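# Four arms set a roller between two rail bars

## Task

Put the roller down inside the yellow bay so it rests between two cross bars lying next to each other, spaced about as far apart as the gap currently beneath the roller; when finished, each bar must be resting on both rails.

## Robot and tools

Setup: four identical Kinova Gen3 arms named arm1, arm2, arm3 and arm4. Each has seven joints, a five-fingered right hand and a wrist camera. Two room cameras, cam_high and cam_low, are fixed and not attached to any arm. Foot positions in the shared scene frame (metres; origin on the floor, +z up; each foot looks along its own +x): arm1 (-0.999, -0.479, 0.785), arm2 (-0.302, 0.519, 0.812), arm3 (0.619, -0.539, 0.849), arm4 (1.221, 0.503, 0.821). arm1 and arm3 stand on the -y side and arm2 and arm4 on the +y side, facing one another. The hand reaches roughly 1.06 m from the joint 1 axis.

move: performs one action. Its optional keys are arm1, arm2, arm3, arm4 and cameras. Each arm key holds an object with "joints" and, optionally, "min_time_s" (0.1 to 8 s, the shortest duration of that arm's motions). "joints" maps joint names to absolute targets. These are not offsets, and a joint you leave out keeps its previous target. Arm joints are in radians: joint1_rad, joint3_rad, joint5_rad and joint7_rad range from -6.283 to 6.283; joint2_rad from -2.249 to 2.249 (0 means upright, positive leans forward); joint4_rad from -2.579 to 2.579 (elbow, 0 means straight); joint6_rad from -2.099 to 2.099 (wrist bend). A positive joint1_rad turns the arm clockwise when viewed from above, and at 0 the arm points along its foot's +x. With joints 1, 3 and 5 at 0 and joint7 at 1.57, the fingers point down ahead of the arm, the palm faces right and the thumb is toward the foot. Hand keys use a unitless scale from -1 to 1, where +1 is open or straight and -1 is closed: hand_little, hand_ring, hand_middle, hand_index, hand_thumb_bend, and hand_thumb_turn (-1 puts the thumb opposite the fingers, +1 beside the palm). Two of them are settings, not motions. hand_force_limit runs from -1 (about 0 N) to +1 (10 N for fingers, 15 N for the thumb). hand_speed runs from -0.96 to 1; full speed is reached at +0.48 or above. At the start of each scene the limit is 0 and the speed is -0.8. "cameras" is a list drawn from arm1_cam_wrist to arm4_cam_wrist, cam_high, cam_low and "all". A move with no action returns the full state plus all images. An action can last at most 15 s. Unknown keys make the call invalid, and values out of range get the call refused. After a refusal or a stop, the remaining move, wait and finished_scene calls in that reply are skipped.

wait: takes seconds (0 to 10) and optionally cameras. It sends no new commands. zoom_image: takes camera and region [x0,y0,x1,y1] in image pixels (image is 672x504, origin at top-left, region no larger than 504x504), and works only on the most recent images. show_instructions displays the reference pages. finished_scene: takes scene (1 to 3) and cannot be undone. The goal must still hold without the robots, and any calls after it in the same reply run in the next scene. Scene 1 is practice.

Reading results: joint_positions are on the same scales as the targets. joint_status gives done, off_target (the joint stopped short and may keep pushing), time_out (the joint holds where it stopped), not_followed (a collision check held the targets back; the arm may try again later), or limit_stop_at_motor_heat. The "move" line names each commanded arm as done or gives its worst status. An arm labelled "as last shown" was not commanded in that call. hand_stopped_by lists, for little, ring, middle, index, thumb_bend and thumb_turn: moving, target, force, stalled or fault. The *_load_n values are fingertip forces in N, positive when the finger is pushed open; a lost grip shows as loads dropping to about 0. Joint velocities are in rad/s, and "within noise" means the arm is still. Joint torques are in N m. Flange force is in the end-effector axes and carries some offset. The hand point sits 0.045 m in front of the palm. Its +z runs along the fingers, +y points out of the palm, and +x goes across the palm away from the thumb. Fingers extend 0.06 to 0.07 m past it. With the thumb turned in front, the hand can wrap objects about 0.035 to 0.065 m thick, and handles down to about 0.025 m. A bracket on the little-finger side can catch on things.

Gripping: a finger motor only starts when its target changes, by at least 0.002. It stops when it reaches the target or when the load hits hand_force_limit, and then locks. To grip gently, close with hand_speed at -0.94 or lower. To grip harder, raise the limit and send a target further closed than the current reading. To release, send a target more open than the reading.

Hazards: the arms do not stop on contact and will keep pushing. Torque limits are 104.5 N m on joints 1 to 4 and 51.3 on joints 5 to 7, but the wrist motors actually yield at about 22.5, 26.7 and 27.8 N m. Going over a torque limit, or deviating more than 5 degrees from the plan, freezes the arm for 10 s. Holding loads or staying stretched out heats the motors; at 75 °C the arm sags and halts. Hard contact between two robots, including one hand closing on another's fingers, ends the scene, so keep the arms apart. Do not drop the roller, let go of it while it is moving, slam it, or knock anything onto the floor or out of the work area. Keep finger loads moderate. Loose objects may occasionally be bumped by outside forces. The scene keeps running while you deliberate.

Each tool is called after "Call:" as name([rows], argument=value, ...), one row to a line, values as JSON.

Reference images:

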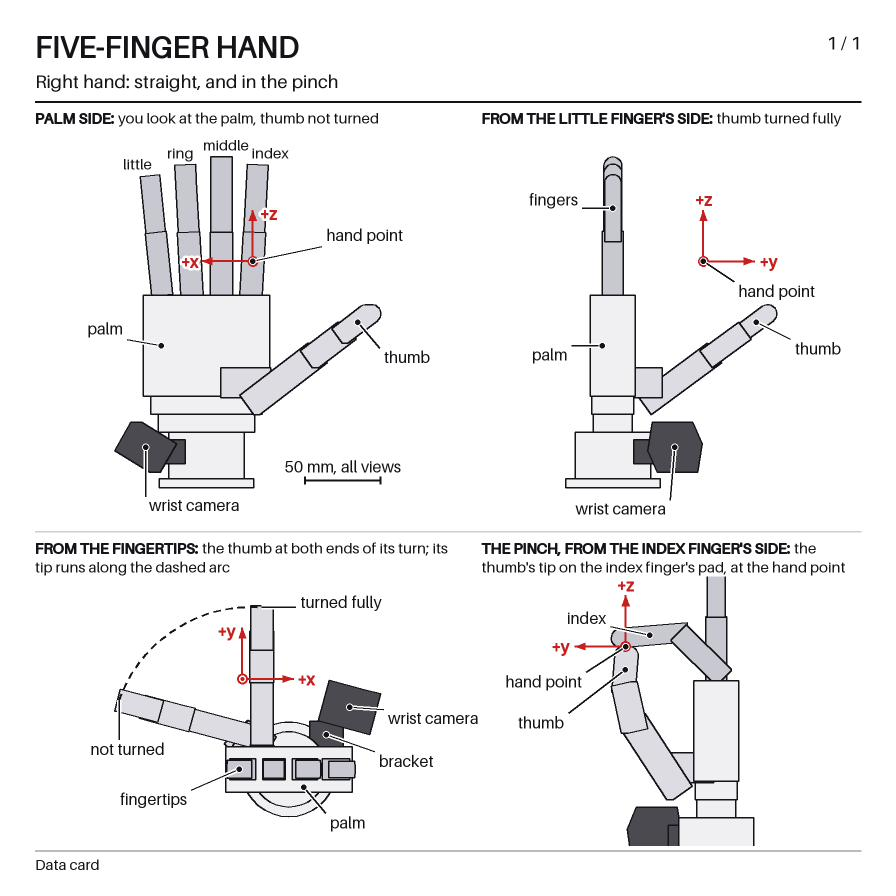

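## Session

Call:
move()

Scene clock: 0.00 s.
Joint torques (N m): no reading
Flange force (N): no reading
Joint velocities: within noise
arm1.joint_positions: joint1_rad=-0.032 joint2_rad=-0.476 joint3_rad=-0.047 joint4_rad=+1.518 joint5_rad=-0.005 joint6_rad=+1.938 joint7_rad=-1.987 hand_little=+1.000 hand_ring=+1.000 hand_middle=+1.000 hand_index=+1.000 hand_thumb_turn=+1.000 hand_thumb_bend=+1.000 hand_force_limit=+0.000 hand_speed=-0.800
arm1.joint_status: not commanded
arm1.hand_stopped_by: target,target,target,target,target,target
arm1.little_load_n: 0.0
arm1.ring_load_n: 0.0
arm1.middle_load_n: 0.0
arm1.index_load_n: 0.0
arm1.thumb_bend_load_n: 0.0
arm1.thumb_turn_load_n: 0.0
arm1.hand: x=-1.0127 y=-0.2956 z=+1.2918 quat_wxyz=(-0.059, +0.506, -0.858, -0.057) (m; scene frame)
arm2.joint_positions: joint1_rad=+0.362 joint2_rad=-0.472 joint3_rad=-0.042 joint4_rad=+1.430 joint5_rad=-0.041 joint6_rad=+2.048 joint7_rad=-1.888 hand_little=+1.000 hand_ring=+1.000 hand_middle=+1.000 hand_index=+1.000 hand_thumb_turn=+1.000 hand_thumb_bend=+1.000 hand_force_limit=+0.000 hand_speed=-0.800
arm2.joint_status: not commanded
arm2.hand_stopped_by: target,target,target,target,target,target
arm2.little_load_n: 0.0
arm2.ring_load_n: 0.0
arm2.middle_load_n: 0.0
arm2.index_load_n: 0.0
arm2.thumb_bend_load_n: 0.0
arm2.thumb_turn_load_n: 0.0
arm2.hand: x=-0.3301 y=+0.3624 z=+1.3407 quat_wxyz=(-0.050, -0.913, -0.401, +0.049) (m; scene frame)
arm3.joint_positions: joint1_rad=-0.502 joint2_rad=-0.425 joint3_rad=-0.121 joint4_rad=+1.525 joint5_rad=-0.008 joint6_rad=+1.949 joint7_rad=-1.690 hand_little=+1.000 hand_ring=+1.000 hand_middle=+1.000 hand_index=+1.000 hand_thumb_turn=+1.000 hand_thumb_bend=+1.000 hand_force_limit=+0.000 hand_speed=-0.800
arm3.joint_status: not commanded
arm3.hand_stopped_by: target,target,target,target,target,target
arm3.little_load_n: 0.0
arm3.ring_load_n: 0.0
arm3.middle_load_n: 0.0
arm3.index_load_n: 0.0
arm3.thumb_bend_load_n: 0.0
arm3.thumb_turn_load_n: 0.0
arm3.hand: x=+0.4598 y=-0.4563 z=+1.3395 quat_wxyz=(-0.040, +0.905, -0.423, -0.035) (m; scene frame)
arm4.joint_positions: joint1_rad=-0.503 joint2_rad=-0.415 joint3_rad=-0.044 joint4_rad=+1.447 joint5_rad=-0.003 joint6_rad=+2.056 joint7_rad=-2.051 hand_little=+1.000 hand_ring=+1.000 hand_middle=+1.000 hand_index=+1.000 hand_thumb_turn=+1.000 hand_thumb_bend=+1.000 hand_force_limit=+0.000 hand_speed=-0.800
arm4.joint_status: not commanded
arm4.hand_stopped_by: target,target,target,target,target,target
arm4.little_load_n: 0.0
arm4.ring_load_n: 0.0
arm4.middle_load_n: 0.0
arm4.index_load_n: 0.0
arm4.thumb_bend_load_n: 0.0
arm4.thumb_turn_load_n: 0.0
arm4.hand: x=+1.3378 y=+0.3786 z=+1.3339 quat_wxyz=(-0.027, -0.641, -0.767, +0.011) (m; scene frame)
pictures: arm1_cam_wrist, arm2_cam_wrist, arm3_cam_wrist, arm4_cam_wrist, cam_high, cam_low
camera_calibration:
arm1_cam_wrist: T_world_to_cam=[[-0.975195, 0.219544, -0.0282053, -0.886026], [0.144786, 0.72907, 0.66895, -0.502887], [0.167427, 0.648273, -0.742772, 1.43231], [0, 0, 0, 1]] pos_world=[-1.03105, -0.367367, 1.3753]
arm2_cam_wrist: T_world_to_cam=[[0.865747, -0.499852, -0.0250963, 0.512049], [-0.383255, -0.69438, 0.609058, -0.687262], [-0.321865, -0.517672, -0.792728, 1.2586], [0, 0, 0, 1]] pos_world=[-0.301601, 0.430272, 1.42916]
arm3_cam_wrist: T_world_to_cam=[[-0.607354, -0.792965, -0.0482428, -0.0217164], [-0.642261, 0.45437, 0.617292, -0.332008], [-0.467571, 0.405899, -0.785254, 1.5687], [0, 0, 0, 1]] pos_world=[0.507053, -0.5031, 1.43573]
arm4_cam_wrist: T_world_to_cam=[[0.908526, 0.417827, 0.000699798, -1.37063], [0.357497, -0.77821, 0.516319, -0.862625], [0.216276, -0.468839, -0.856396, 1.14344], [0, 0, 0, 1]] pos_world=[1.30634, 0.437469, 1.42558]

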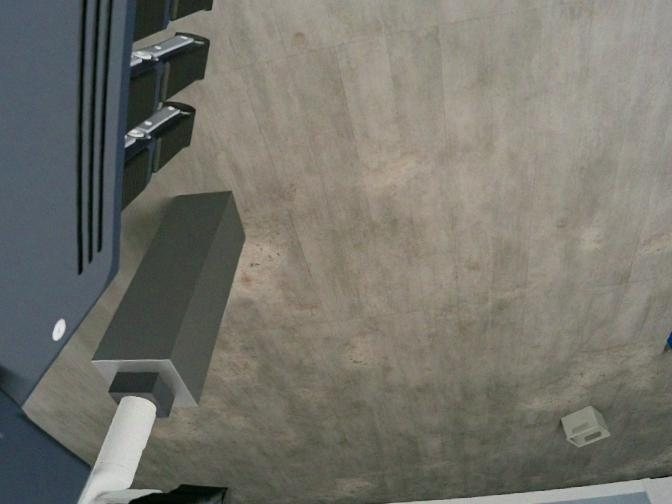

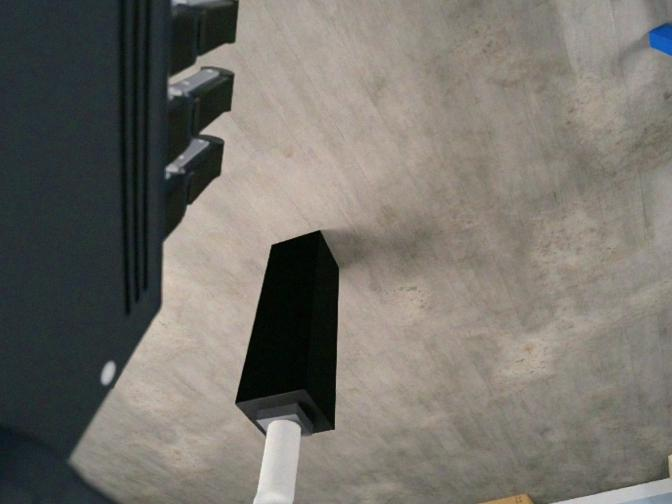

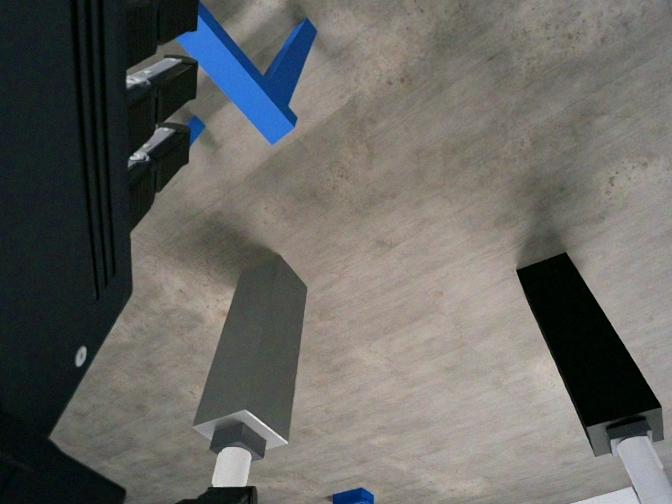

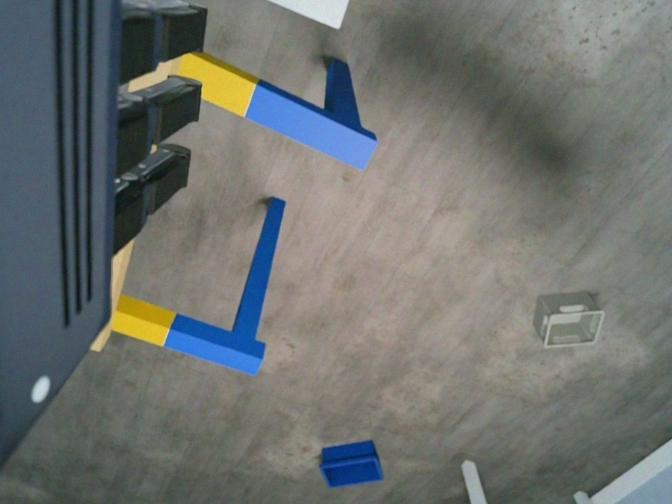

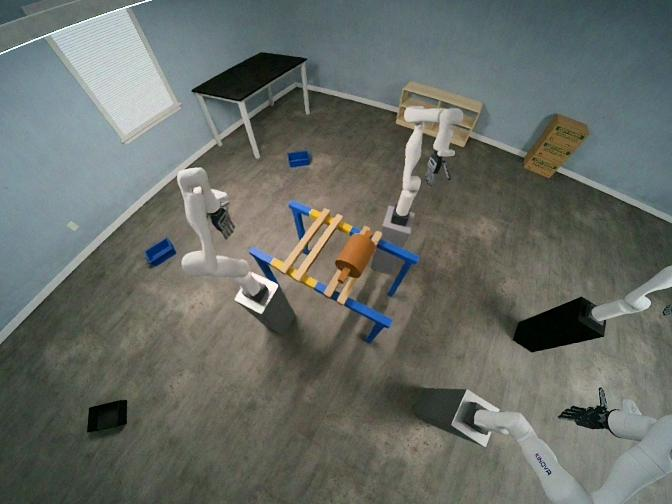

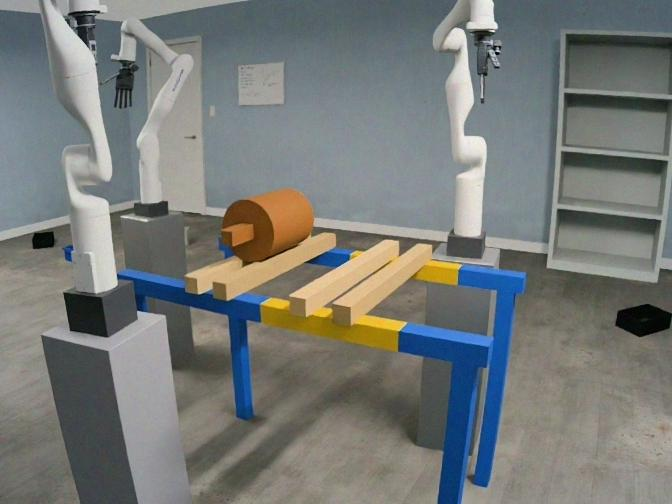

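Call:
move(arm3={"joints":{"joint1_rad":0.957,"joint2_rad":0.050,"joint3_rad":0,"joint4_rad":1.792,"joint5_rad":0,"joint6_rad":1.2996,"joint7_rad":-0.811},"min_time_s":3}, arm4={"joints":{"joint1_rad":1.166,"joint2_rad":0.001,"joint3_rad":0,"joint4_rad":1.752,"joint5_rad":0,"joint6_rad":1.389,"joint7_rad":-0.518},"min_time_s":3}, cameras=[])

Call:
wait(seconds=0.3, cameras=["arm3_cam_wrist","arm4_cam_wrist","cam_low"])

Call:
zoom_image(camera="arm3_cam_wrist", region=[200, 20, 480, 230])

Call:
zoom_image(camera="arm4_cam_wrist", region=[200, 90, 480, 300])

Call:
zoom_image(camera="arm3_cam_wrist", region=[220, 160, 480, 355])

Call:
zoom_image(camera="cam_low", region=[160, 160, 340, 320])

Call:
zoom_image(camera="cam_low", region=[240, 200, 400, 340])

Scene clock: 3.87 s.
Joint torques (N m): arm1=[0.96 1.11 -0.08 -4.71 0.03 -0.8 -0.32] | arm2=[1.4 2.25 -0.62 -6.47 -0.2 -0.07 0.06] | arm3=[0.22 -9.6 1.55 -8.57 -0.2 0.18 0.08] | arm4=[-1.38 -7.9 1.33 -5.12 -0.09 -0.27 -0.03]
Flange force (N): arm1=[-4.0 -0.8 -11.8] | arm2=[-1.0 -3.4 -1.0] | arm3=[-2.3 1.8 3.8] | arm4=[-2.6 -5.6 -8.8]
move: arm3 done; arm4 done
Joint velocities: within noise
arm1, arm2: as last shown
arm2.thumb_bend_load_n: -0.5
arm3.joint_positions: joint1_rad=+0.957 joint2_rad=+0.050 joint3_rad=+0.000 joint4_rad=+1.792 joint5_rad=+0.000 joint6_rad=+1.300 joint7_rad=-0.811 hand_little=+1.000 hand_ring=+1.000 hand_middle=+1.000 hand_index=+1.000 hand_thumb_turn=+1.000 hand_thumb_bend=+1.000 hand_force_limit=+0.000 hand_speed=-0.800
arm3.joint_status: all done
arm3.hand_stopped_by: target,target,target,target,target,target
arm3.little_load_n: 0.0
arm3.ring_load_n: 0.0
arm3.middle_load_n: 0.0
arm3.index_load_n: 0.0
arm3.thumb_bend_load_n: 0.0
arm3.thumb_turn_load_n: 0.0
arm3.hand: x=+0.7975 y=-0.2931 z=+1.1514 quat_wxyz=(-0.006, +0.707, -0.707, -0.001) (m; scene frame)
arm4.joint_positions: joint1_rad=+1.166 joint2_rad=+0.001 joint3_rad=+0.000 joint4_rad=+1.752 joint5_rad=+0.000 joint6_rad=+1.389 joint7_rad=-0.518 hand_little=+1.000 hand_ring=+1.000 hand_middle=+1.000 hand_index=+1.000 hand_thumb_turn=+1.000 hand_thumb_bend=+1.000 hand_force_limit=+0.000 hand_speed=-0.800
arm4.joint_status: all done
arm4.hand_stopped_by: target,target,target,target,target,target
arm4.little_load_n: 0.0
arm4.ring_load_n: -0.5
arm4.middle_load_n: 0.0
arm4.index_load_n: 0.0
arm4.thumb_bend_load_n: 0.0
arm4.thumb_turn_load_n: 0.0
arm4.hand: x=+0.9980 y=+0.3406 z=+1.1461 quat_wxyz=(-0.003, -0.707, -0.707, -0.002) (m; scene frame)
pictures: none
No camera images: "cameras" was empty.

Scene clock: 4.17 s.
Joint torques (N m): arm1=[1.03 1.12 -0.1 -4.72 0.07 -0.75 -0.33] | arm2=[1.27 2.24 -0.6 -6.47 -0.24 -0.09 0.09] | arm3=[0.26 -9.55 1.65 -8.61 -0.19 0.18 0.05] | arm4=[-1.33 -7.91 1.34 -5.1 -0.09 -0.26 -0.01]
Flange force (N): arm1=[-4.1 -0.9 -11.6] | arm2=[-0.9 -3.2 -1.1] | arm3=[-2.2 2.1 3.9] | arm4=[-2.8 -5.6 -8.8]
Joint velocities: within noise
arm1.joint_positions: joint1_rad=-0.032 joint2_rad=-0.476 joint3_rad=-0.047 joint4_rad=+1.518 joint5_rad=-0.005 joint6_rad=+1.938 joint7_rad=-1.987 hand_little=+1.000 hand_ring=+1.000 hand_middle=+1.000 hand_index=+1.000 hand_thumb_turn=+1.000 hand_thumb_bend=+1.000 hand_force_limit=+0.000 hand_speed=-0.800
arm1.joint_status: not commanded
arm1.hand_stopped_by: target,target,target,target,target,target
arm1.little_load_n: 0.0
arm1.ring_load_n: 0.0
arm1.middle_load_n: 0.0
arm1.index_load_n: 0.0
arm1.thumb_bend_load_n: 0.0
arm1.thumb_turn_load_n: 0.0
arm1.hand: x=-1.0127 y=-0.2956 z=+1.2918 quat_wxyz=(-0.059, +0.506, -0.858, -0.057) (m; scene frame)
arm2.joint_positions: joint1_rad=+0.362 joint2_rad=-0.472 joint3_rad=-0.042 joint4_rad=+1.430 joint5_rad=-0.041 joint6_rad=+2.048 joint7_rad=-1.888 hand_little=+1.000 hand_ring=+1.000 hand_middle=+1.000 hand_index=+1.000 hand_thumb_turn=+1.000 hand_thumb_bend=+1.000 hand_force_limit=+0.000 hand_speed=-0.800
arm2.joint_status: not commanded
arm2.hand_stopped_by: target,target,target,target,target,target
arm2.little_load_n: 0.0
arm2.ring_load_n: 0.0
arm2.middle_load_n: 0.0
arm2.index_load_n: 0.0
arm2.thumb_bend_load_n: 0.0
arm2.thumb_turn_load_n: 0.0
arm2.hand: x=-0.3301 y=+0.3624 z=+1.3407 quat_wxyz=(-0.050, -0.913, -0.401, +0.049) (m; scene frame)
arm3.joint_positions: joint1_rad=+0.957 joint2_rad=+0.050 joint3_rad=+0.000 joint4_rad=+1.792 joint5_rad=+0.000 joint6_rad=+1.300 joint7_rad=-0.811 hand_little=+1.000 hand_ring=+1.000 hand_middle=+1.000 hand_index=+1.000 hand_thumb_turn=+1.000 hand_thumb_bend=+1.000 hand_force_limit=+0.000 hand_speed=-0.800
arm3.joint_status: all done
arm3.hand_stopped_by: target,target,target,target,target,target
arm3.little_load_n: 0.0
arm3.ring_load_n: 0.0
arm3.middle_load_n: 0.0
arm3.index_load_n: 0.0
arm3.thumb_bend_load_n: -0.5
arm3.thumb_turn_load_n: 0.0
arm3.hand: x=+0.7975 y=-0.2931 z=+1.1514 quat_wxyz=(-0.006, +0.707, -0.707, -0.001) (m; scene frame)
arm4.joint_positions: joint1_rad=+1.166 joint2_rad=+0.001 joint3_rad=+0.000 joint4_rad=+1.752 joint5_rad=+0.000 joint6_rad=+1.389 joint7_rad=-0.518 hand_little=+1.000 hand_ring=+1.000 hand_middle=+1.000 hand_index=+1.000 hand_thumb_turn=+1.000 hand_thumb_bend=+1.000 hand_force_limit=+0.000 hand_speed=-0.800
arm4.joint_status: all done
arm4.hand_stopped_by: target,target,target,target,target,target
arm4.little_load_n: 0.0
arm4.ring_load_n: 0.0
arm4.middle_load_n: 0.0
arm4.index_load_n: 0.0
arm4.thumb_bend_load_n: 0.0
arm4.thumb_turn_load_n: 0.0
arm4.hand: x=+0.9980 y=+0.3406 z=+1.1461 quat_wxyz=(-0.003, -0.707, -0.707, -0.002) (m; scene frame)
wait: 0.30 s; at rest by 0.27 s
pictures: arm3_cam_wrist, arm4_cam_wrist, cam_low
camera_calibration:
arm3_cam_wrist: T_world_to_cam=[[-0.975216, -0.221145, 0.00695662, 0.701236], [-0.180052, 0.811492, 0.555933, -0.266412], [-0.128587, 0.540902, -0.831198, 1.33479], [0, 0, 0, 1]] pos_world=[0.807525, -0.350724, 1.2527]
arm4_cam_wrist: T_world_to_cam=[[0.968145, 0.250345, 0.00481213, -1.05297], [0.219127, -0.856405, 0.467497, -0.453224], [0.121157, -0.45155, -0.883982, 1.15897], [0, 0, 0, 1]] pos_world=[0.978323, 0.398796, 1.24146]

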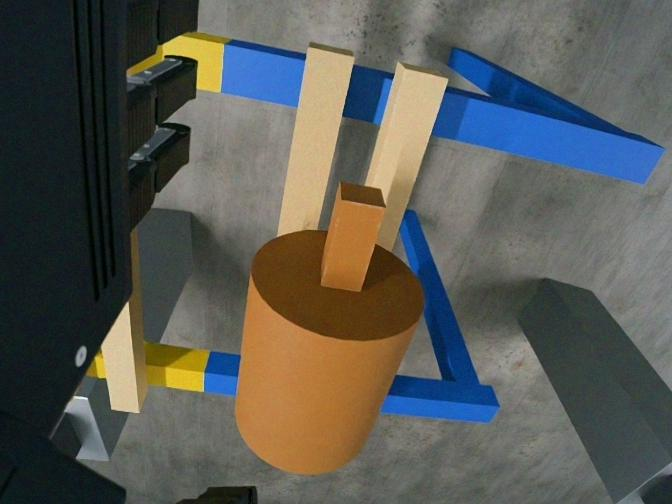

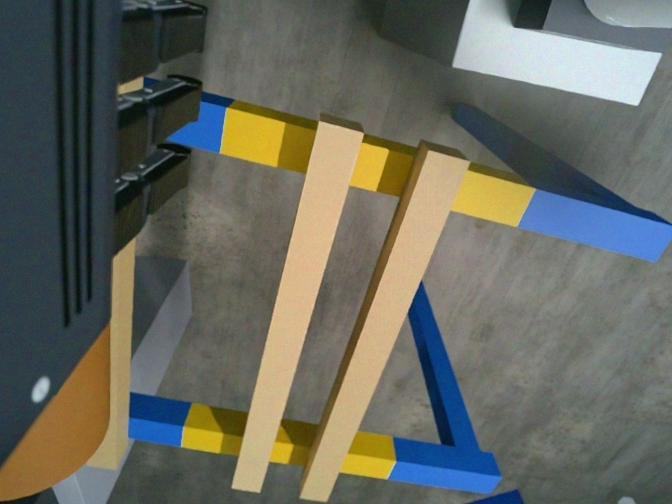

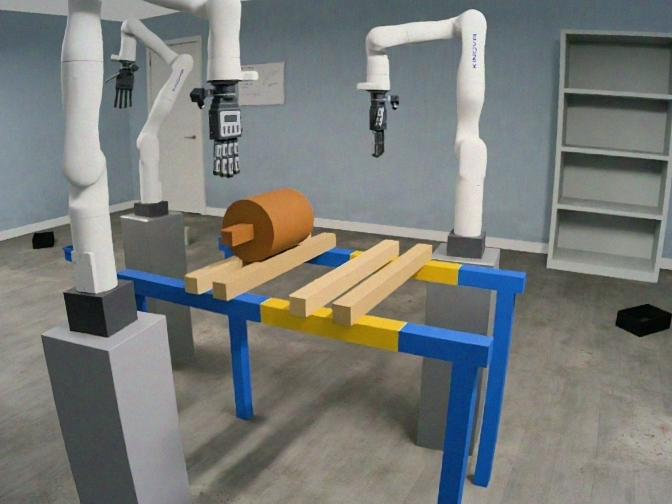

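Scaled by 1.800 from the camera's 672x504 image, which has a finer 960x720 frame.

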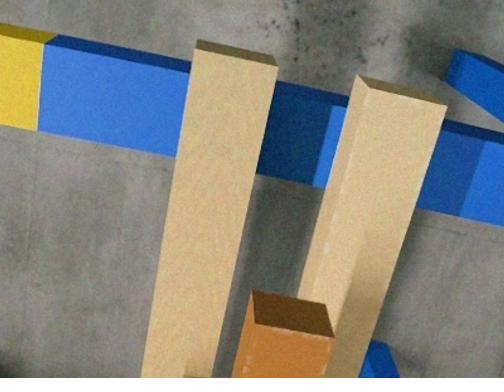

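Scaled by 1.800 from the camera's 672x504 image, which has a finer 960x720 frame.

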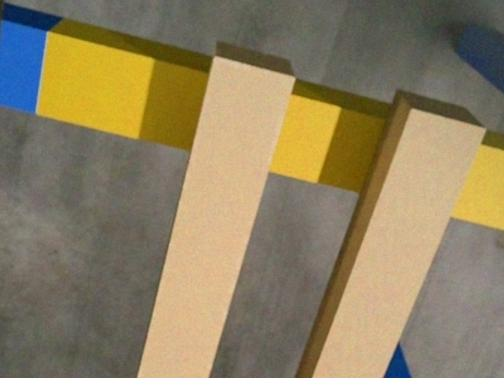

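Scaled by 1.938 from the camera's 672x504 image, which has a finer 960x720 frame.

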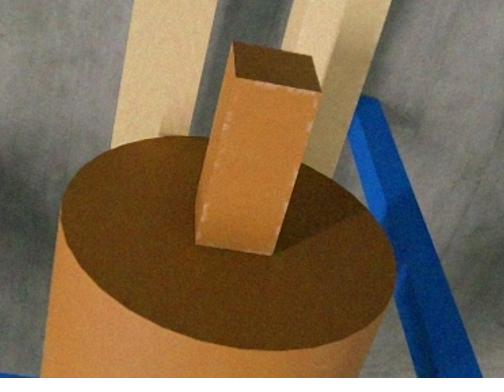

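Scaled by 2.800 from the camera's 672x504 image, which has a finer 960x720 frame.

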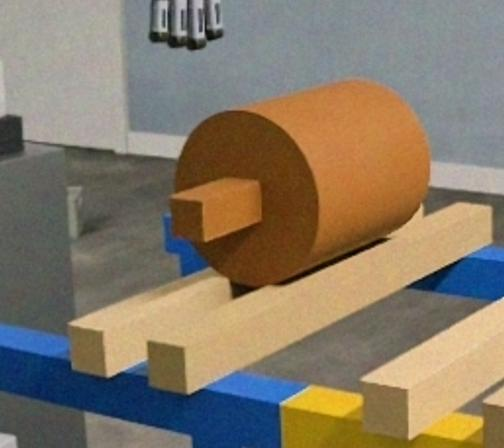

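Scaled by 3.150 from the camera's 672x504 image, which has a finer 960x720 frame.

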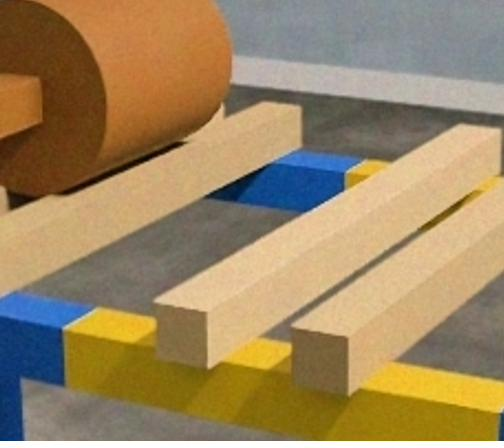

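Call:
move(arm3={"joints":{"joint1_rad":1.328,"joint2_rad":0.6362,"joint4_rad":0.9428,"joint6_rad":1.5626,"joint7_rad":-0.4398},"min_time_s":2}, arm4={"joints":{"joint1_rad":1.2926,"joint2_rad":0.4844,"joint4_rad":1.113,"joint6_rad":1.5442,"joint7_rad":-0.3915},"min_time_s":2}, cameras=[])

Call:
wait(seconds=0.3, cameras=["arm3_cam_wrist","arm4_cam_wrist"])

Call:
zoom_image(camera="arm3_cam_wrist", region=[200, 20, 480, 230])

Call:
zoom_image(camera="arm4_cam_wrist", region=[180, 30, 370, 170])

Call:
zoom_image(camera="arm4_cam_wrist", region=[100, 160, 340, 380])

Call:
zoom_image(camera="arm3_cam_wrist", region=[180, 330, 350, 450])

Scene clock: 8.03 s.
Joint torques (N m): arm1=[1.12 1.11 -0.12 -4.69 0.01 -0.77 -0.31] | arm2=[1.43 2.17 -0.72 -6.49 -0.21 -0.05 0.11] | arm3=[0.14 -20.7 1.78 -8.89 -0.21 0.12 0.04] | arm4=[-1.42 -17.33 1.52 -5.3 -0.09 -0.27 -0.03]
Flange force (N): arm1=[-4.2 -1.0 -11.8] | arm2=[-1.2 -3.6 -0.9] | arm3=[-0.6 0.4 3.6] | arm4=[-2.3 -13.1 -9.2]
move: arm3 done; arm4 done
Joint velocities: within noise
arm1, arm2: as last shown
arm3.joint_positions: joint1_rad=+1.328 joint2_rad=+0.636 joint3_rad=+0.000 joint4_rad=+0.943 joint5_rad=+0.000 joint6_rad=+1.563 joint7_rad=-0.440 hand_little=+1.000 hand_ring=+1.000 hand_middle=+1.000 hand_index=+1.000 hand_thumb_turn=+1.000 hand_thumb_bend=+1.000 hand_force_limit=+0.000 hand_speed=-0.800
arm3.joint_status: all done
arm3.hand_stopped_by: target,target,target,target,target,target
arm3.little_load_n: 0.0
arm3.ring_load_n: 0.0
arm3.middle_load_n: 0.0
arm3.index_load_n: 0.0
arm3.thumb_bend_load_n: 0.0
arm3.thumb_turn_load_n: 0.0
arm3.hand: x=+1.0776 y=-0.2928 z=+1.1531 quat_wxyz=(-0.006, +0.707, -0.707, -0.001) (m; scene frame)
arm4.joint_positions: joint1_rad=+1.293 joint2_rad=+0.484 joint3_rad=+0.000 joint4_rad=+1.113 joint5_rad=+0.000 joint6_rad=+1.544 joint7_rad=-0.392 hand_little=+1.000 hand_ring=+1.000 hand_middle=+1.000 hand_index=+1.000 hand_thumb_turn=+1.000 hand_thumb_bend=+1.000 hand_force_limit=+0.000 hand_speed=-0.800
arm4.joint_status: all done
arm4.hand_stopped_by: target,target,target,target,target,target
arm4.little_load_n: 0.0
arm4.ring_load_n: 0.0
arm4.middle_load_n: 0.0
arm4.index_load_n: 0.0
arm4.thumb_bend_load_n: -0.5
arm4.thumb_turn_load_n: 0.0
arm4.hand: x=+0.7980 y=+0.3006 z=+1.1449 quat_wxyz=(-0.003, -0.707, -0.707, -0.002) (m; scene frame)
pictures: none
No camera images: "cameras" was empty.

Scene clock: 8.33 s.
Joint torques (N m): arm1=[1.06 1.18 -0.13 -4.72 0.04 -0.75 -0.28] | arm2=[1.38 2.21 -0.59 -6.55 -0.23 -0.1 0.08] | arm3=[0.19 -20.73 1.8 -8.92 -0.22 0.17 0.06] | arm4=[-1.41 -17.34 1.48 -5.32 -0.1 -0.25 -0.02]
Flange force (N): arm1=[-4.0 -0.9 -11.6] | arm2=[-0.9 -3.3 -0.8] | arm3=[-0.6 0.6 3.8] | arm4=[-2.3 -13.0 -9.1]
Joint velocities: within noise
arm1.joint_positions: joint1_rad=-0.032 joint2_rad=-0.476 joint3_rad=-0.047 joint4_rad=+1.518 joint5_rad=-0.005 joint6_rad=+1.938 joint7_rad=-1.987 hand_little=+1.000 hand_ring=+1.000 hand_middle=+1.000 hand_index=+1.000 hand_thumb_turn=+1.000 hand_thumb_bend=+1.000 hand_force_limit=+0.000 hand_speed=-0.800
arm1.joint_status: not commanded
arm1.hand_stopped_by: target,target,target,target,target,target
arm1.little_load_n: 0.0
arm1.ring_load_n: 0.0
arm1.middle_load_n: 0.0
arm1.index_load_n: 0.0
arm1.thumb_bend_load_n: 0.0
arm1.thumb_turn_load_n: 0.0
arm1.hand: x=-1.0127 y=-0.2956 z=+1.2918 quat_wxyz=(-0.059, +0.506, -0.858, -0.057) (m; scene frame)
arm2.joint_positions: joint1_rad=+0.362 joint2_rad=-0.472 joint3_rad=-0.042 joint4_rad=+1.430 joint5_rad=-0.041 joint6_rad=+2.048 joint7_rad=-1.888 hand_little=+1.000 hand_ring=+1.000 hand_middle=+1.000 hand_index=+1.000 hand_thumb_turn=+1.000 hand_thumb_bend=+1.000 hand_force_limit=+0.000 hand_speed=-0.800
arm2.joint_status: not commanded
arm2.hand_stopped_by: target,target,target,target,target,target
arm2.little_load_n: 0.0
arm2.ring_load_n: 0.0
arm2.middle_load_n: 0.0
arm2.index_load_n: 0.0
arm2.thumb_bend_load_n: 0.0
arm2.thumb_turn_load_n: 0.0
arm2.hand: x=-0.3301 y=+0.3624 z=+1.3407 quat_wxyz=(-0.050, -0.913, -0.401, +0.049) (m; scene frame)
arm3.joint_positions: joint1_rad=+1.328 joint2_rad=+0.636 joint3_rad=+0.000 joint4_rad=+0.943 joint5_rad=+0.000 joint6_rad=+1.563 joint7_rad=-0.440 hand_little=+1.000 hand_ring=+1.000 hand_middle=+1.000 hand_index=+1.000 hand_thumb_turn=+1.000 hand_thumb_bend=+1.000 hand_force_limit=+0.000 hand_speed=-0.800
arm3.joint_status: all done
arm3.hand_stopped_by: target,target,target,target,target,target
arm3.little_load_n: 0.0
arm3.ring_load_n: 0.0
arm3.middle_load_n: 0.0
arm3.index_load_n: 0.0
arm3.thumb_bend_load_n: 0.0
arm3.thumb_turn_load_n: 0.0
arm3.hand: x=+1.0776 y=-0.2928 z=+1.1531 quat_wxyz=(-0.006, +0.707, -0.707, -0.001) (m; scene frame)
arm4.joint_positions: joint1_rad=+1.293 joint2_rad=+0.484 joint3_rad=+0.000 joint4_rad=+1.113 joint5_rad=+0.000 joint6_rad=+1.544 joint7_rad=-0.392 hand_little=+1.000 hand_ring=+1.000 hand_middle=+1.000 hand_index=+1.000 hand_thumb_turn=+1.000 hand_thumb_bend=+1.000 hand_force_limit=+0.000 hand_speed=-0.800
arm4.joint_status: all done
arm4.hand_stopped_by: target,target,target,target,target,target
arm4.little_load_n: 0.0
arm4.ring_load_n: 0.0
arm4.middle_load_n: 0.0
arm4.index_load_n: 0.0
arm4.thumb_bend_load_n: 0.0
arm4.thumb_turn_load_n: 0.0
arm4.hand: x=+0.7980 y=+0.3006 z=+1.1449 quat_wxyz=(-0.003, -0.707, -0.707, -0.002) (m; scene frame)
wait: 0.30 s; at rest by 0.27 s
pictures: arm3_cam_wrist, arm4_cam_wrist
camera_calibration:
arm3_cam_wrist: T_world_to_cam=[[-0.975168, -0.221356, 0.00693192, 0.974255], [-0.180239, 0.811439, 0.555951, -0.217024], [-0.128688, 0.540896, -0.831186, 1.37214], [0, 0, 0, 1]] pos_world=[1.08752, -0.350425, 1.2544]
arm4_cam_wrist: T_world_to_cam=[[0.968177, 0.250227, 0.00438119, -0.848891], [0.219207, -0.856344, 0.467571, -0.443207], [0.120751, -0.451731, -0.883945, 1.16445], [0, 0, 0, 1]] pos_world=[0.778423, 0.358896, 1.24026]

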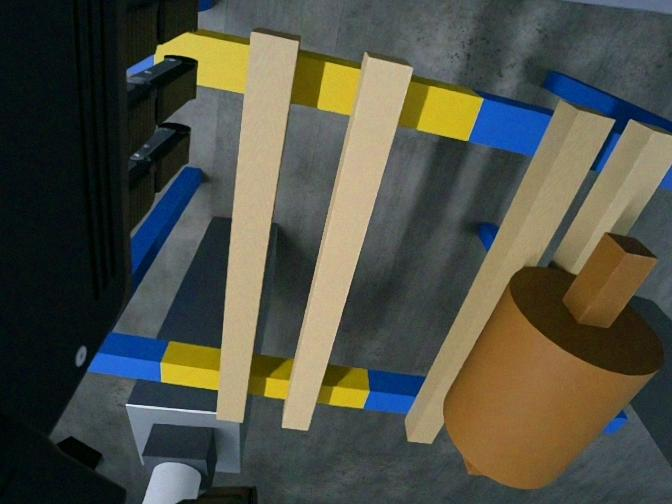

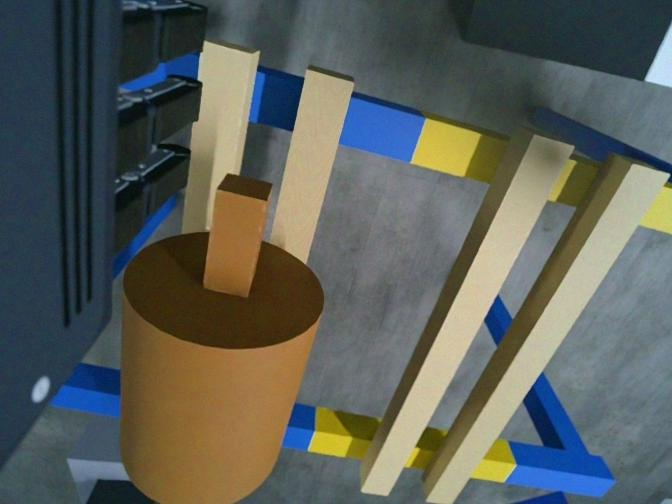

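Scaled by 1.800 from the camera's 672x504 image, which has a finer 960x720 frame.

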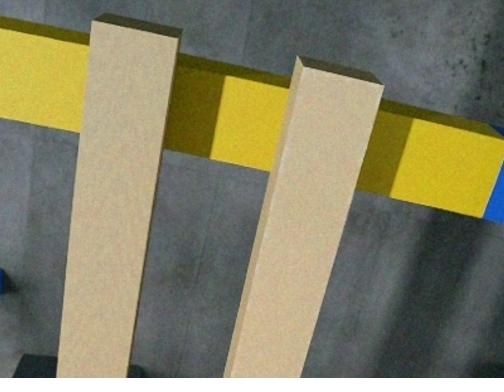

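Scaled by 2.653 from the camera's 672x504 image, which has a finer 960x720 frame.

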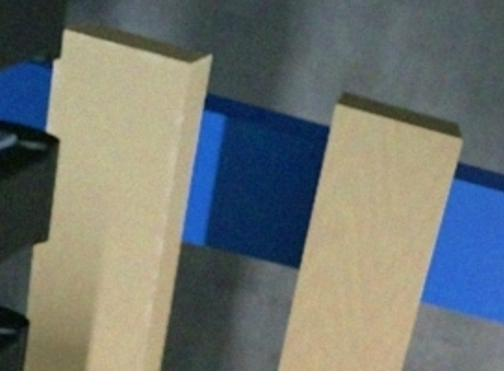

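Scaled by 2.100 from the camera's 672x504 image, which has a finer 960x720 frame.

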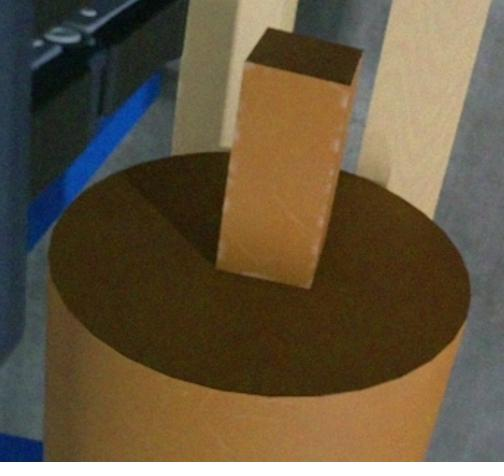

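Scaled by 2.965 from the camera's 672x504 image, which has a finer 960x720 frame.

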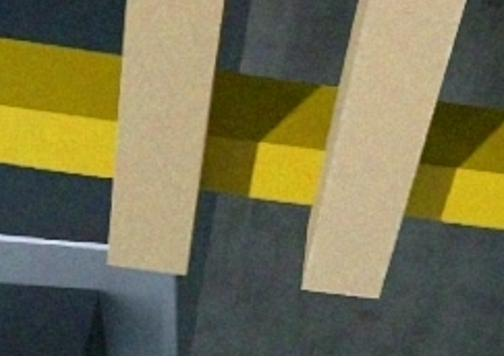

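Call:
move(arm4={"joints":{"joint1_rad":0.5812,"joint2_rad":0.6734,"joint4_rad":1.0903,"joint6_rad":1.3779,"joint7_rad":-1.0888},"min_time_s":2.5})

Call:
move(arm4={"joints":{"joint2_rad":0.8888,"joint4_rad":1.3629,"joint6_rad":0.8899},"min_time_s":2})

Call:
move(arm4={"joints":{"joint1_rad":0.4779,"joint2_rad":0.8379,"joint4_rad":1.4824,"joint6_rad":0.8213,"joint7_rad":-1.1921},"min_time_s":3.5}, cameras=[])

Call:
wait(seconds=0.2, cameras=["arm3_cam_wrist","arm4_cam_wrist"])

Call:
zoom_image(camera="arm3_cam_wrist", region=[200, 20, 480, 230])

Call:
zoom_image(camera="arm3_cam_wrist", region=[180, 330, 350, 450])

Scene clock: 12.17 s.
Joint torques (N m): arm1=[1.04 1.15 -0.12 -4.7 0.04 -0.82 -0.28] | arm2=[1.33 2.27 -0.69 -6.52 -0.23 -0.1 0.15] | arm3=[0.16 -20.72 1.74 -8.91 -0.24 0.17 0.09] | arm4=[-1.46 -20.28 1.52 -5.17 -0.09 -0.28 -0.03]
Flange force (N): arm1=[-4.0 -0.9 -11.9] | arm2=[-0.9 -3.4 -0.9] | arm3=[-0.7 0.6 3.8] | arm4=[-12.0 -9.6 -6.8]
move: arm4 done
Joint velocities: within noise
arm1, arm2, arm3: as last shown
arm3.middle_load_n: -0.5
arm4.joint_positions: joint1_rad=+0.581 joint2_rad=+0.673 joint3_rad=+0.000 joint4_rad=+1.090 joint5_rad=+0.000 joint6_rad=+1.378 joint7_rad=-1.089 hand_little=+1.000 hand_ring=+1.000 hand_middle=+1.000 hand_index=+1.000 hand_thumb_turn=+1.000 hand_thumb_bend=+1.000 hand_force_limit=+0.000 hand_speed=-0.800
arm4.joint_status: all done
arm4.hand_stopped_by: target,target,target,target,target,target
arm4.little_load_n: 0.0
arm4.ring_load_n: 0.0
arm4.middle_load_n: 0.0
arm4.index_load_n: 0.0
arm4.thumb_bend_load_n: 0.0
arm4.thumb_turn_load_n: 0.0
arm4.hand: x=+1.0003 y=-0.0254 z=+1.0512 quat_wxyz=(-0.003, -0.702, -0.712, -0.002) (m; scene frame)
pictures: none

Scene clock: 14.50 s.
Joint torques (N m): arm1=[0.99 1.03 -0.15 -4.73 0.07 -0.76 -0.28] | arm2=[1.28 2.1 -0.59 -6.43 -0.26 -0.06 0.08] | arm3=[0.14 -20.74 1.76 -8.84 -0.27 0.17 0.07] | arm4=[-1.48 -21.53 1.56 -3.54 -0.06 -0.28 -0.02]
Flange force (N): arm1=[-4.2 -0.8 -11.7] | arm2=[-1.3 -3.1 -1.3] | arm3=[-0.7 0.2 3.6] | arm4=[-10.5 -9.1 -1.3]
move: arm4 done
Joint velocities: within noise
arm1, arm2, arm3: as last shown
arm3.middle_load_n: 0.0
arm4.joint_positions: joint1_rad=+0.581 joint2_rad=+0.889 joint3_rad=+0.000 joint4_rad=+1.363 joint5_rad=+0.000 joint6_rad=+0.890 joint7_rad=-1.089 hand_little=+1.000 hand_ring=+1.000 hand_middle=+1.000 hand_index=+1.000 hand_thumb_turn=+1.000 hand_thumb_bend=+1.000 hand_force_limit=+0.000 hand_speed=-0.800
arm4.joint_status: all done
arm4.hand_stopped_by: target,target,target,target,target,target
arm4.little_load_n: 0.0
arm4.ring_load_n: 0.0
arm4.middle_load_n: 0.0
arm4.index_load_n: 0.0
arm4.thumb_bend_load_n: 0.0
arm4.thumb_turn_load_n: 0.0
arm4.hand: x=+1.0017 y=-0.0255 z=+0.8499 quat_wxyz=(-0.003, -0.702, -0.712, -0.002) (m; scene frame)
pictures: none

Scene clock: 18.30 s.
Joint torques (N m): arm1=[1.01 1.18 -0.14 -4.57 0.01 -0.76 -0.31] | arm2=[1.3 2.19 -0.56 -6.41 -0.23 -0.09 0.11] | arm3=[0.16 -20.75 1.75 -8.85 -0.25 0.17 0.06] | arm4=[-2.33 -20.85 0.64 -3.13 -0.43 -0.15 0.06]
Flange force (N): arm1=[-4.2 -1.0 -12.2] | arm2=[-1.0 -3.0 -1.4] | arm3=[-0.7 0.3 3.6] | arm4=[-10.3 -9.3 -0.5]
move: arm4 done
Joint velocities: within noise
arm1, arm2, arm3: as last shown
arm3.little_load_n: -0.5
arm4.joint_positions: joint1_rad=+0.478 joint2_rad=+0.838 joint3_rad=+0.000 joint4_rad=+1.482 joint5_rad=+0.000 joint6_rad=+0.821 joint7_rad=-1.192 hand_little=+1.000 hand_ring=+1.000 hand_middle=+1.000 hand_index=+1.000 hand_thumb_turn=+1.000 hand_thumb_bend=+1.000 hand_force_limit=+0.000 hand_speed=-0.800
arm4.joint_status: all done
arm4.hand_stopped_by: target,target,target,target,target,target
arm4.little_load_n: 0.0
arm4.ring_load_n: 0.0
arm4.middle_load_n: 0.0
arm4.index_load_n: 0.5
arm4.thumb_bend_load_n: 0.0
arm4.thumb_turn_load_n: 0.0
arm4.hand: x=+1.0646 y=-0.0255 z=+0.8503 quat_wxyz=(-0.003, -0.702, -0.712, -0.002) (m; scene frame)
pictures: none
No camera images: "cameras" was empty.

Scene clock: 18.50 s.
Joint torques (N m): arm1=[1.04 1.17 -0.06 -4.64 0.01 -0.78 -0.34] | arm2=[1.36 2.25 -0.6 -6.38 -0.25 -0.03 0.04] | arm3=[0.19 -20.74 1.77 -8.9 -0.23 0.15 0.06] | arm4=[-2.36 -20.81 0.61 -3.11 -0.41 -0.14 0.06]
Flange force (N): arm1=[-4.0 -0.9 -12.0] | arm2=[-1.1 -3.4 -1.3] | arm3=[-0.7 0.5 3.7] | arm4=[-10.3 -9.4 -0.6]
Joint velocities: within noise
arm1.joint_positions: joint1_rad=-0.032 joint2_rad=-0.476 joint3_rad=-0.047 joint4_rad=+1.518 joint5_rad=-0.005 joint6_rad=+1.938 joint7_rad=-1.987 hand_little=+1.000 hand_ring=+1.000 hand_middle=+1.000 hand_index=+1.000 hand_thumb_turn=+1.000 hand_thumb_bend=+1.000 hand_force_limit=+0.000 hand_speed=-0.800
arm1.joint_status: not commanded
arm1.hand_stopped_by: target,target,target,target,target,target
arm1.little_load_n: 0.0
arm1.ring_load_n: 0.0
arm1.middle_load_n: 0.0
arm1.index_load_n: 0.0
arm1.thumb_bend_load_n: 0.0
arm1.thumb_turn_load_n: 0.0
arm1.hand: x=-1.0127 y=-0.2956 z=+1.2918 quat_wxyz=(-0.059, +0.506, -0.858, -0.057) (m; scene frame)
arm2.joint_positions: joint1_rad=+0.362 joint2_rad=-0.472 joint3_rad=-0.042 joint4_rad=+1.430 joint5_rad=-0.041 joint6_rad=+2.048 joint7_rad=-1.888 hand_little=+1.000 hand_ring=+1.000 hand_middle=+1.000 hand_index=+1.000 hand_thumb_turn=+1.000 hand_thumb_bend=+1.000 hand_force_limit=+0.000 hand_speed=-0.800
arm2.joint_status: not commanded
arm2.hand_stopped_by: target,target,target,target,target,target
arm2.little_load_n: 0.0
arm2.ring_load_n: 0.0
arm2.middle_load_n: 0.0
arm2.index_load_n: 0.0
arm2.thumb_bend_load_n: 0.0
arm2.thumb_turn_load_n: 0.0
arm2.hand: x=-0.3301 y=+0.3624 z=+1.3407 quat_wxyz=(-0.050, -0.913, -0.401, +0.049) (m; scene frame)
arm3.joint_positions: joint1_rad=+1.328 joint2_rad=+0.636 joint3_rad=+0.000 joint4_rad=+0.943 joint5_rad=+0.000 joint6_rad=+1.563 joint7_rad=-0.440 hand_little=+1.000 hand_ring=+1.000 hand_middle=+1.000 hand_index=+1.000 hand_thumb_turn=+1.000 hand_thumb_bend=+1.000 hand_force_limit=+0.000 hand_speed=-0.800
arm3.joint_status: not commanded
arm3.hand_stopped_by: target,target,target,target,target,target
arm3.little_load_n: 0.0
arm3.ring_load_n: 0.0
arm3.middle_load_n: 0.0
arm3.index_load_n: 0.0
arm3.thumb_bend_load_n: 0.0
arm3.thumb_turn_load_n: 0.0
arm3.hand: x=+1.0776 y=-0.2928 z=+1.1531 quat_wxyz=(-0.006, +0.707, -0.707, -0.001) (m; scene frame)
arm4.joint_positions: joint1_rad=+0.478 joint2_rad=+0.838 joint3_rad=+0.000 joint4_rad=+1.482 joint5_rad=+0.000 joint6_rad=+0.821 joint7_rad=-1.192 hand_little=+1.000 hand_ring=+1.000 hand_middle=+1.000 hand_index=+1.000 hand_thumb_turn=+1.000 hand_thumb_bend=+1.000 hand_force_limit=+0.000 hand_speed=-0.800
arm4.joint_status: all done
arm4.hand_stopped_by: target,target,target,target,target,target
arm4.little_load_n: 0.0
arm4.ring_load_n: 0.0
arm4.middle_load_n: 0.0
arm4.index_load_n: 0.5
arm4.thumb_bend_load_n: 0.0
arm4.thumb_turn_load_n: 0.0
arm4.hand: x=+1.0646 y=-0.0255 z=+0.8503 quat_wxyz=(-0.003, -0.702, -0.712, -0.002) (m; scene frame)
wait: 0.20 s; no rest
pictures: arm3_cam_wrist, arm4_cam_wrist
camera_calibration:
arm3_cam_wrist: T_world_to_cam=[[-0.975168, -0.221356, 0.00693192, 0.974255], [-0.180239, 0.811439, 0.555951, -0.217024], [-0.128688, 0.540896, -0.831186, 1.37214], [0, 0, 0, 1]] pos_world=[1.08752, -0.350425, 1.2544]
arm4_cam_wrist: T_world_to_cam=[[0.964548, 0.263873, 0.00428851, -1.01974], [0.231301, -0.853085, 0.467702, -0.656048], [0.127073, -0.450129, -0.883876, 0.717807], [0, 0, 0, 1]] pos_world=[1.04412, 0.0325232, 0.94566]

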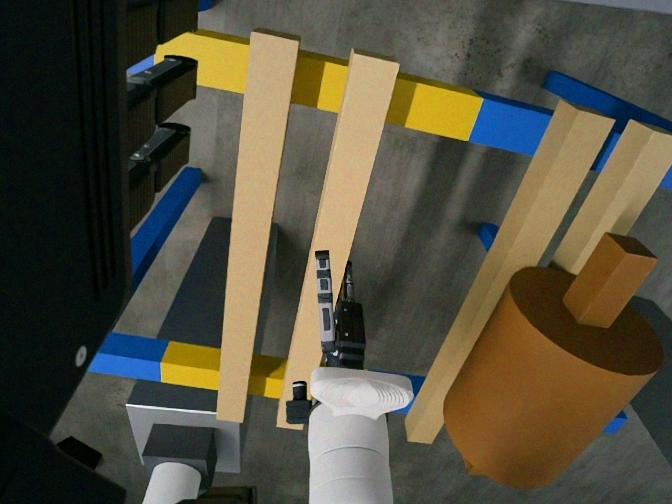

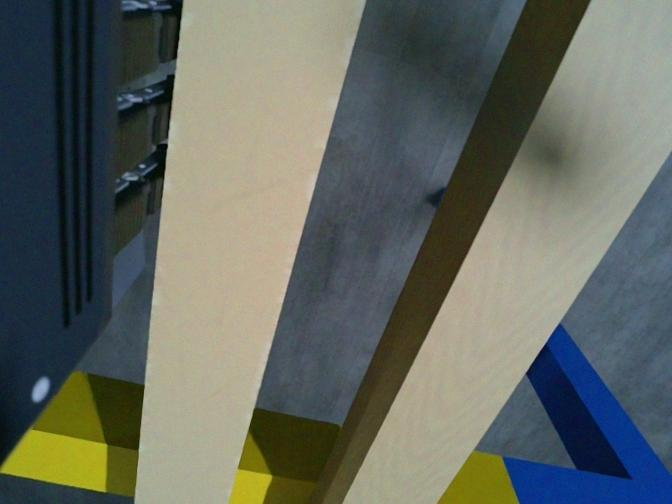

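Scaled by 1.800 from the camera's 672x504 image, which has a finer 960x720 frame.

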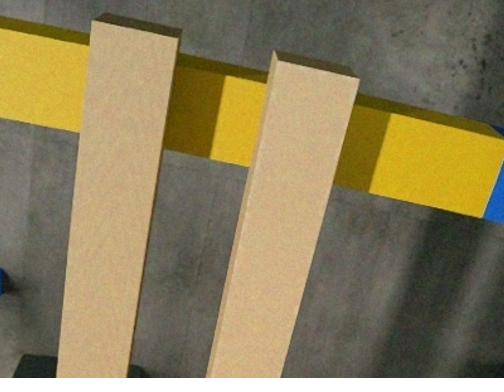

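Scaled by 2.965 from the camera's 672x504 image, which has a finer 960x720 frame.

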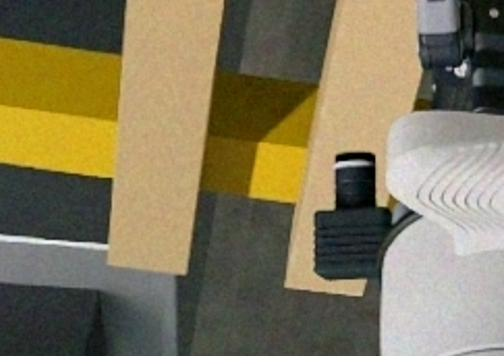

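Call:
move(arm4={"joints":{"joint1_rad":0.6157,"joint2_rad":0.7007,"joint4_rad":1.8125,"joint6_rad":0.6284,"joint7_rad":-1.0544},"min_time_s":2})

Call:
move(arm4={"joints":{"joint1_rad":0.5714,"joint2_rad":0.6844,"joint4_rad":1.8530,"joint6_rad":0.6043,"joint7_rad":-1.0987},"min_time_s":2}, cameras=["arm3_cam_wrist","arm4_cam_wrist"])

Call:
zoom_image(camera="arm3_cam_wrist", region=[200, 20, 480, 230])

Call:
zoom_image(camera="arm3_cam_wrist", region=[180, 330, 350, 450])

Scene clock: 21.90 s.
Joint torques (N m): arm1=[1.08 1.11 -0.13 -4.68 0 -0.75 -0.35] | arm2=[1.35 2.21 -0.58 -6.43 -0.24 -0.06 0.09] | arm3=[0.14 -20.72 1.77 -8.9 -0.27 0.14 0.03] | arm4=[-1.45 -17.33 1.53 -2.08 -0.03 -0.29 0]
Flange force (N): arm1=[-4.3 -1.1 -11.8] | arm2=[-1.1 -3.2 -1.2] | arm3=[-0.6 0.4 3.7] | arm4=[-7.1 -8.6 -1.6]
move: arm4 done
Joint velocities: within noise
arm1, arm2, arm3: as last shown
arm4.joint_positions: joint1_rad=+0.616 joint2_rad=+0.701 joint3_rad=+0.000 joint4_rad=+1.813 joint5_rad=+0.000 joint6_rad=+0.628 joint7_rad=-1.054 hand_little=+1.000 hand_ring=+1.000 hand_middle=+1.000 hand_index=+1.000 hand_thumb_turn=+1.000 hand_thumb_bend=+1.000 hand_force_limit=+0.000 hand_speed=-0.800
arm4.joint_status: all done
arm4.hand_stopped_by: target,target,target,target,target,target
arm4.little_load_n: 0.0
arm4.ring_load_n: 0.0
arm4.middle_load_n: 0.0
arm4.index_load_n: 0.0
arm4.thumb_bend_load_n: 0.0
arm4.thumb_turn_load_n: 0.0
arm4.hand: x=+1.0400 y=+0.0851 z=+0.8501 quat_wxyz=(-0.003, -0.702, -0.712, -0.002) (m; scene frame)
pictures: none

Scene clock: 24.20 s.
Joint torques (N m): arm1=[1.05 1.12 -0.13 -4.6 0 -0.8 -0.36] | arm2=[1.41 2.21 -0.66 -6.5 -0.28 -0.04 0.15] | arm3=[0.2 -20.71 1.83 -8.88 -0.26 0.18 0.09] | arm4=[-2.31 -17.02 0.5 -1.72 -0.35 -0.1 0.04]
Flange force (N): arm1=[-4.3 -1.1 -12.2] | arm2=[-1.1 -3.4 -0.9] | arm3=[-0.7 0.6 3.8] | arm4=[-6.8 -10.1 -1.0]
move: arm4 done
Joint velocities: within noise
arm1, arm2, arm3: as last shown
arm4.joint_positions: joint1_rad=+0.571 joint2_rad=+0.684 joint3_rad=+0.000 joint4_rad=+1.853 joint5_rad=+0.000 joint6_rad=+0.604 joint7_rad=-1.099 hand_little=+1.000 hand_ring=+1.000 hand_middle=+1.000 hand_index=+1.000 hand_thumb_turn=+1.000 hand_thumb_bend=+1.000 hand_force_limit=+0.000 hand_speed=-0.800
arm4.joint_status: all done
arm4.hand_stopped_by: target,target,target,target,target,target
arm4.little_load_n: 0.0
arm4.ring_load_n: 0.0
arm4.middle_load_n: 0.0
arm4.index_load_n: 0.5
arm4.thumb_bend_load_n: 0.0
arm4.thumb_turn_load_n: 0.0
arm4.hand: x=+1.0625 y=+0.0851 z=+0.8502 quat_wxyz=(-0.003, -0.702, -0.712, -0.002) (m; scene frame)
pictures: arm3_cam_wrist, arm4_cam_wrist
camera_calibration:
arm3_cam_wrist: T_world_to_cam=[[-0.975168, -0.221356, 0.00693192, 0.974255], [-0.180239, 0.811439, 0.555951, -0.217024], [-0.128688, 0.540896, -0.831186, 1.37214], [0, 0, 0, 1]] pos_world=[1.08752, -0.350425, 1.2544]
arm4_cam_wrist: T_world_to_cam=[[0.964595, 0.263699, 0.00441542, -1.04714], [0.231106, -0.853203, 0.467584, -0.560854], [0.127068, -0.450008, -0.883938, 0.767803], [0, 0, 0, 1]] pos_world=[1.04212, 0.143124, 0.94556]

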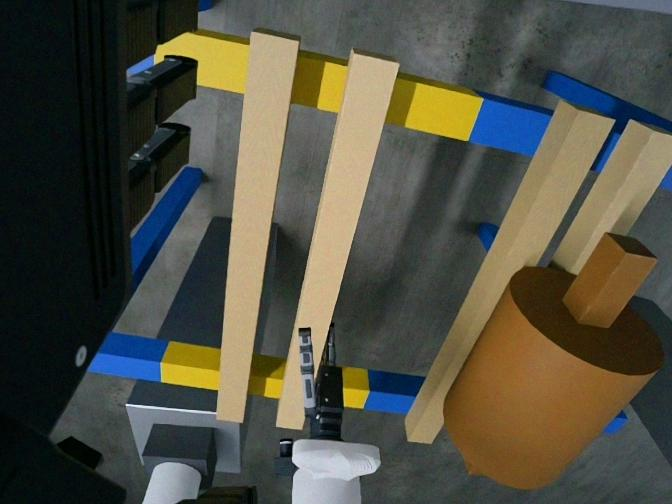

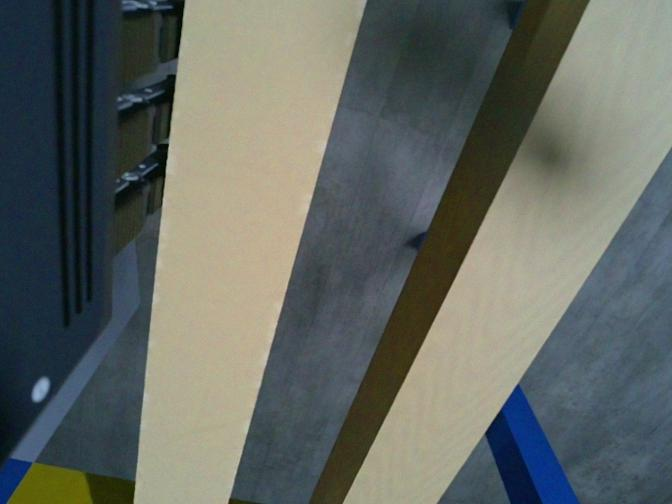

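Scaled by 1.800 from the camera's 672x504 image, which has a finer 960x720 frame.

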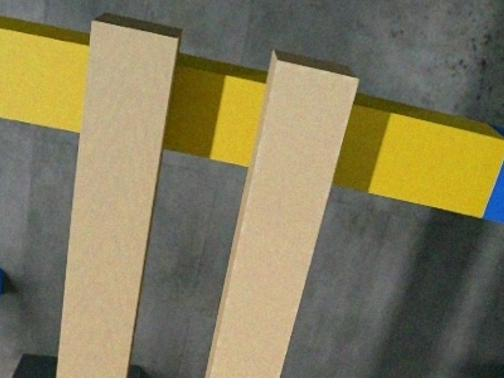

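Scaled by 2.965 from the camera's 672x504 image, which has a finer 960x720 frame.

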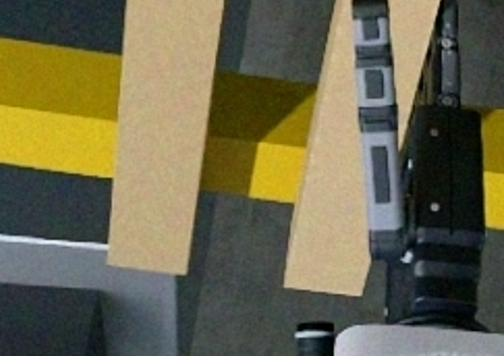

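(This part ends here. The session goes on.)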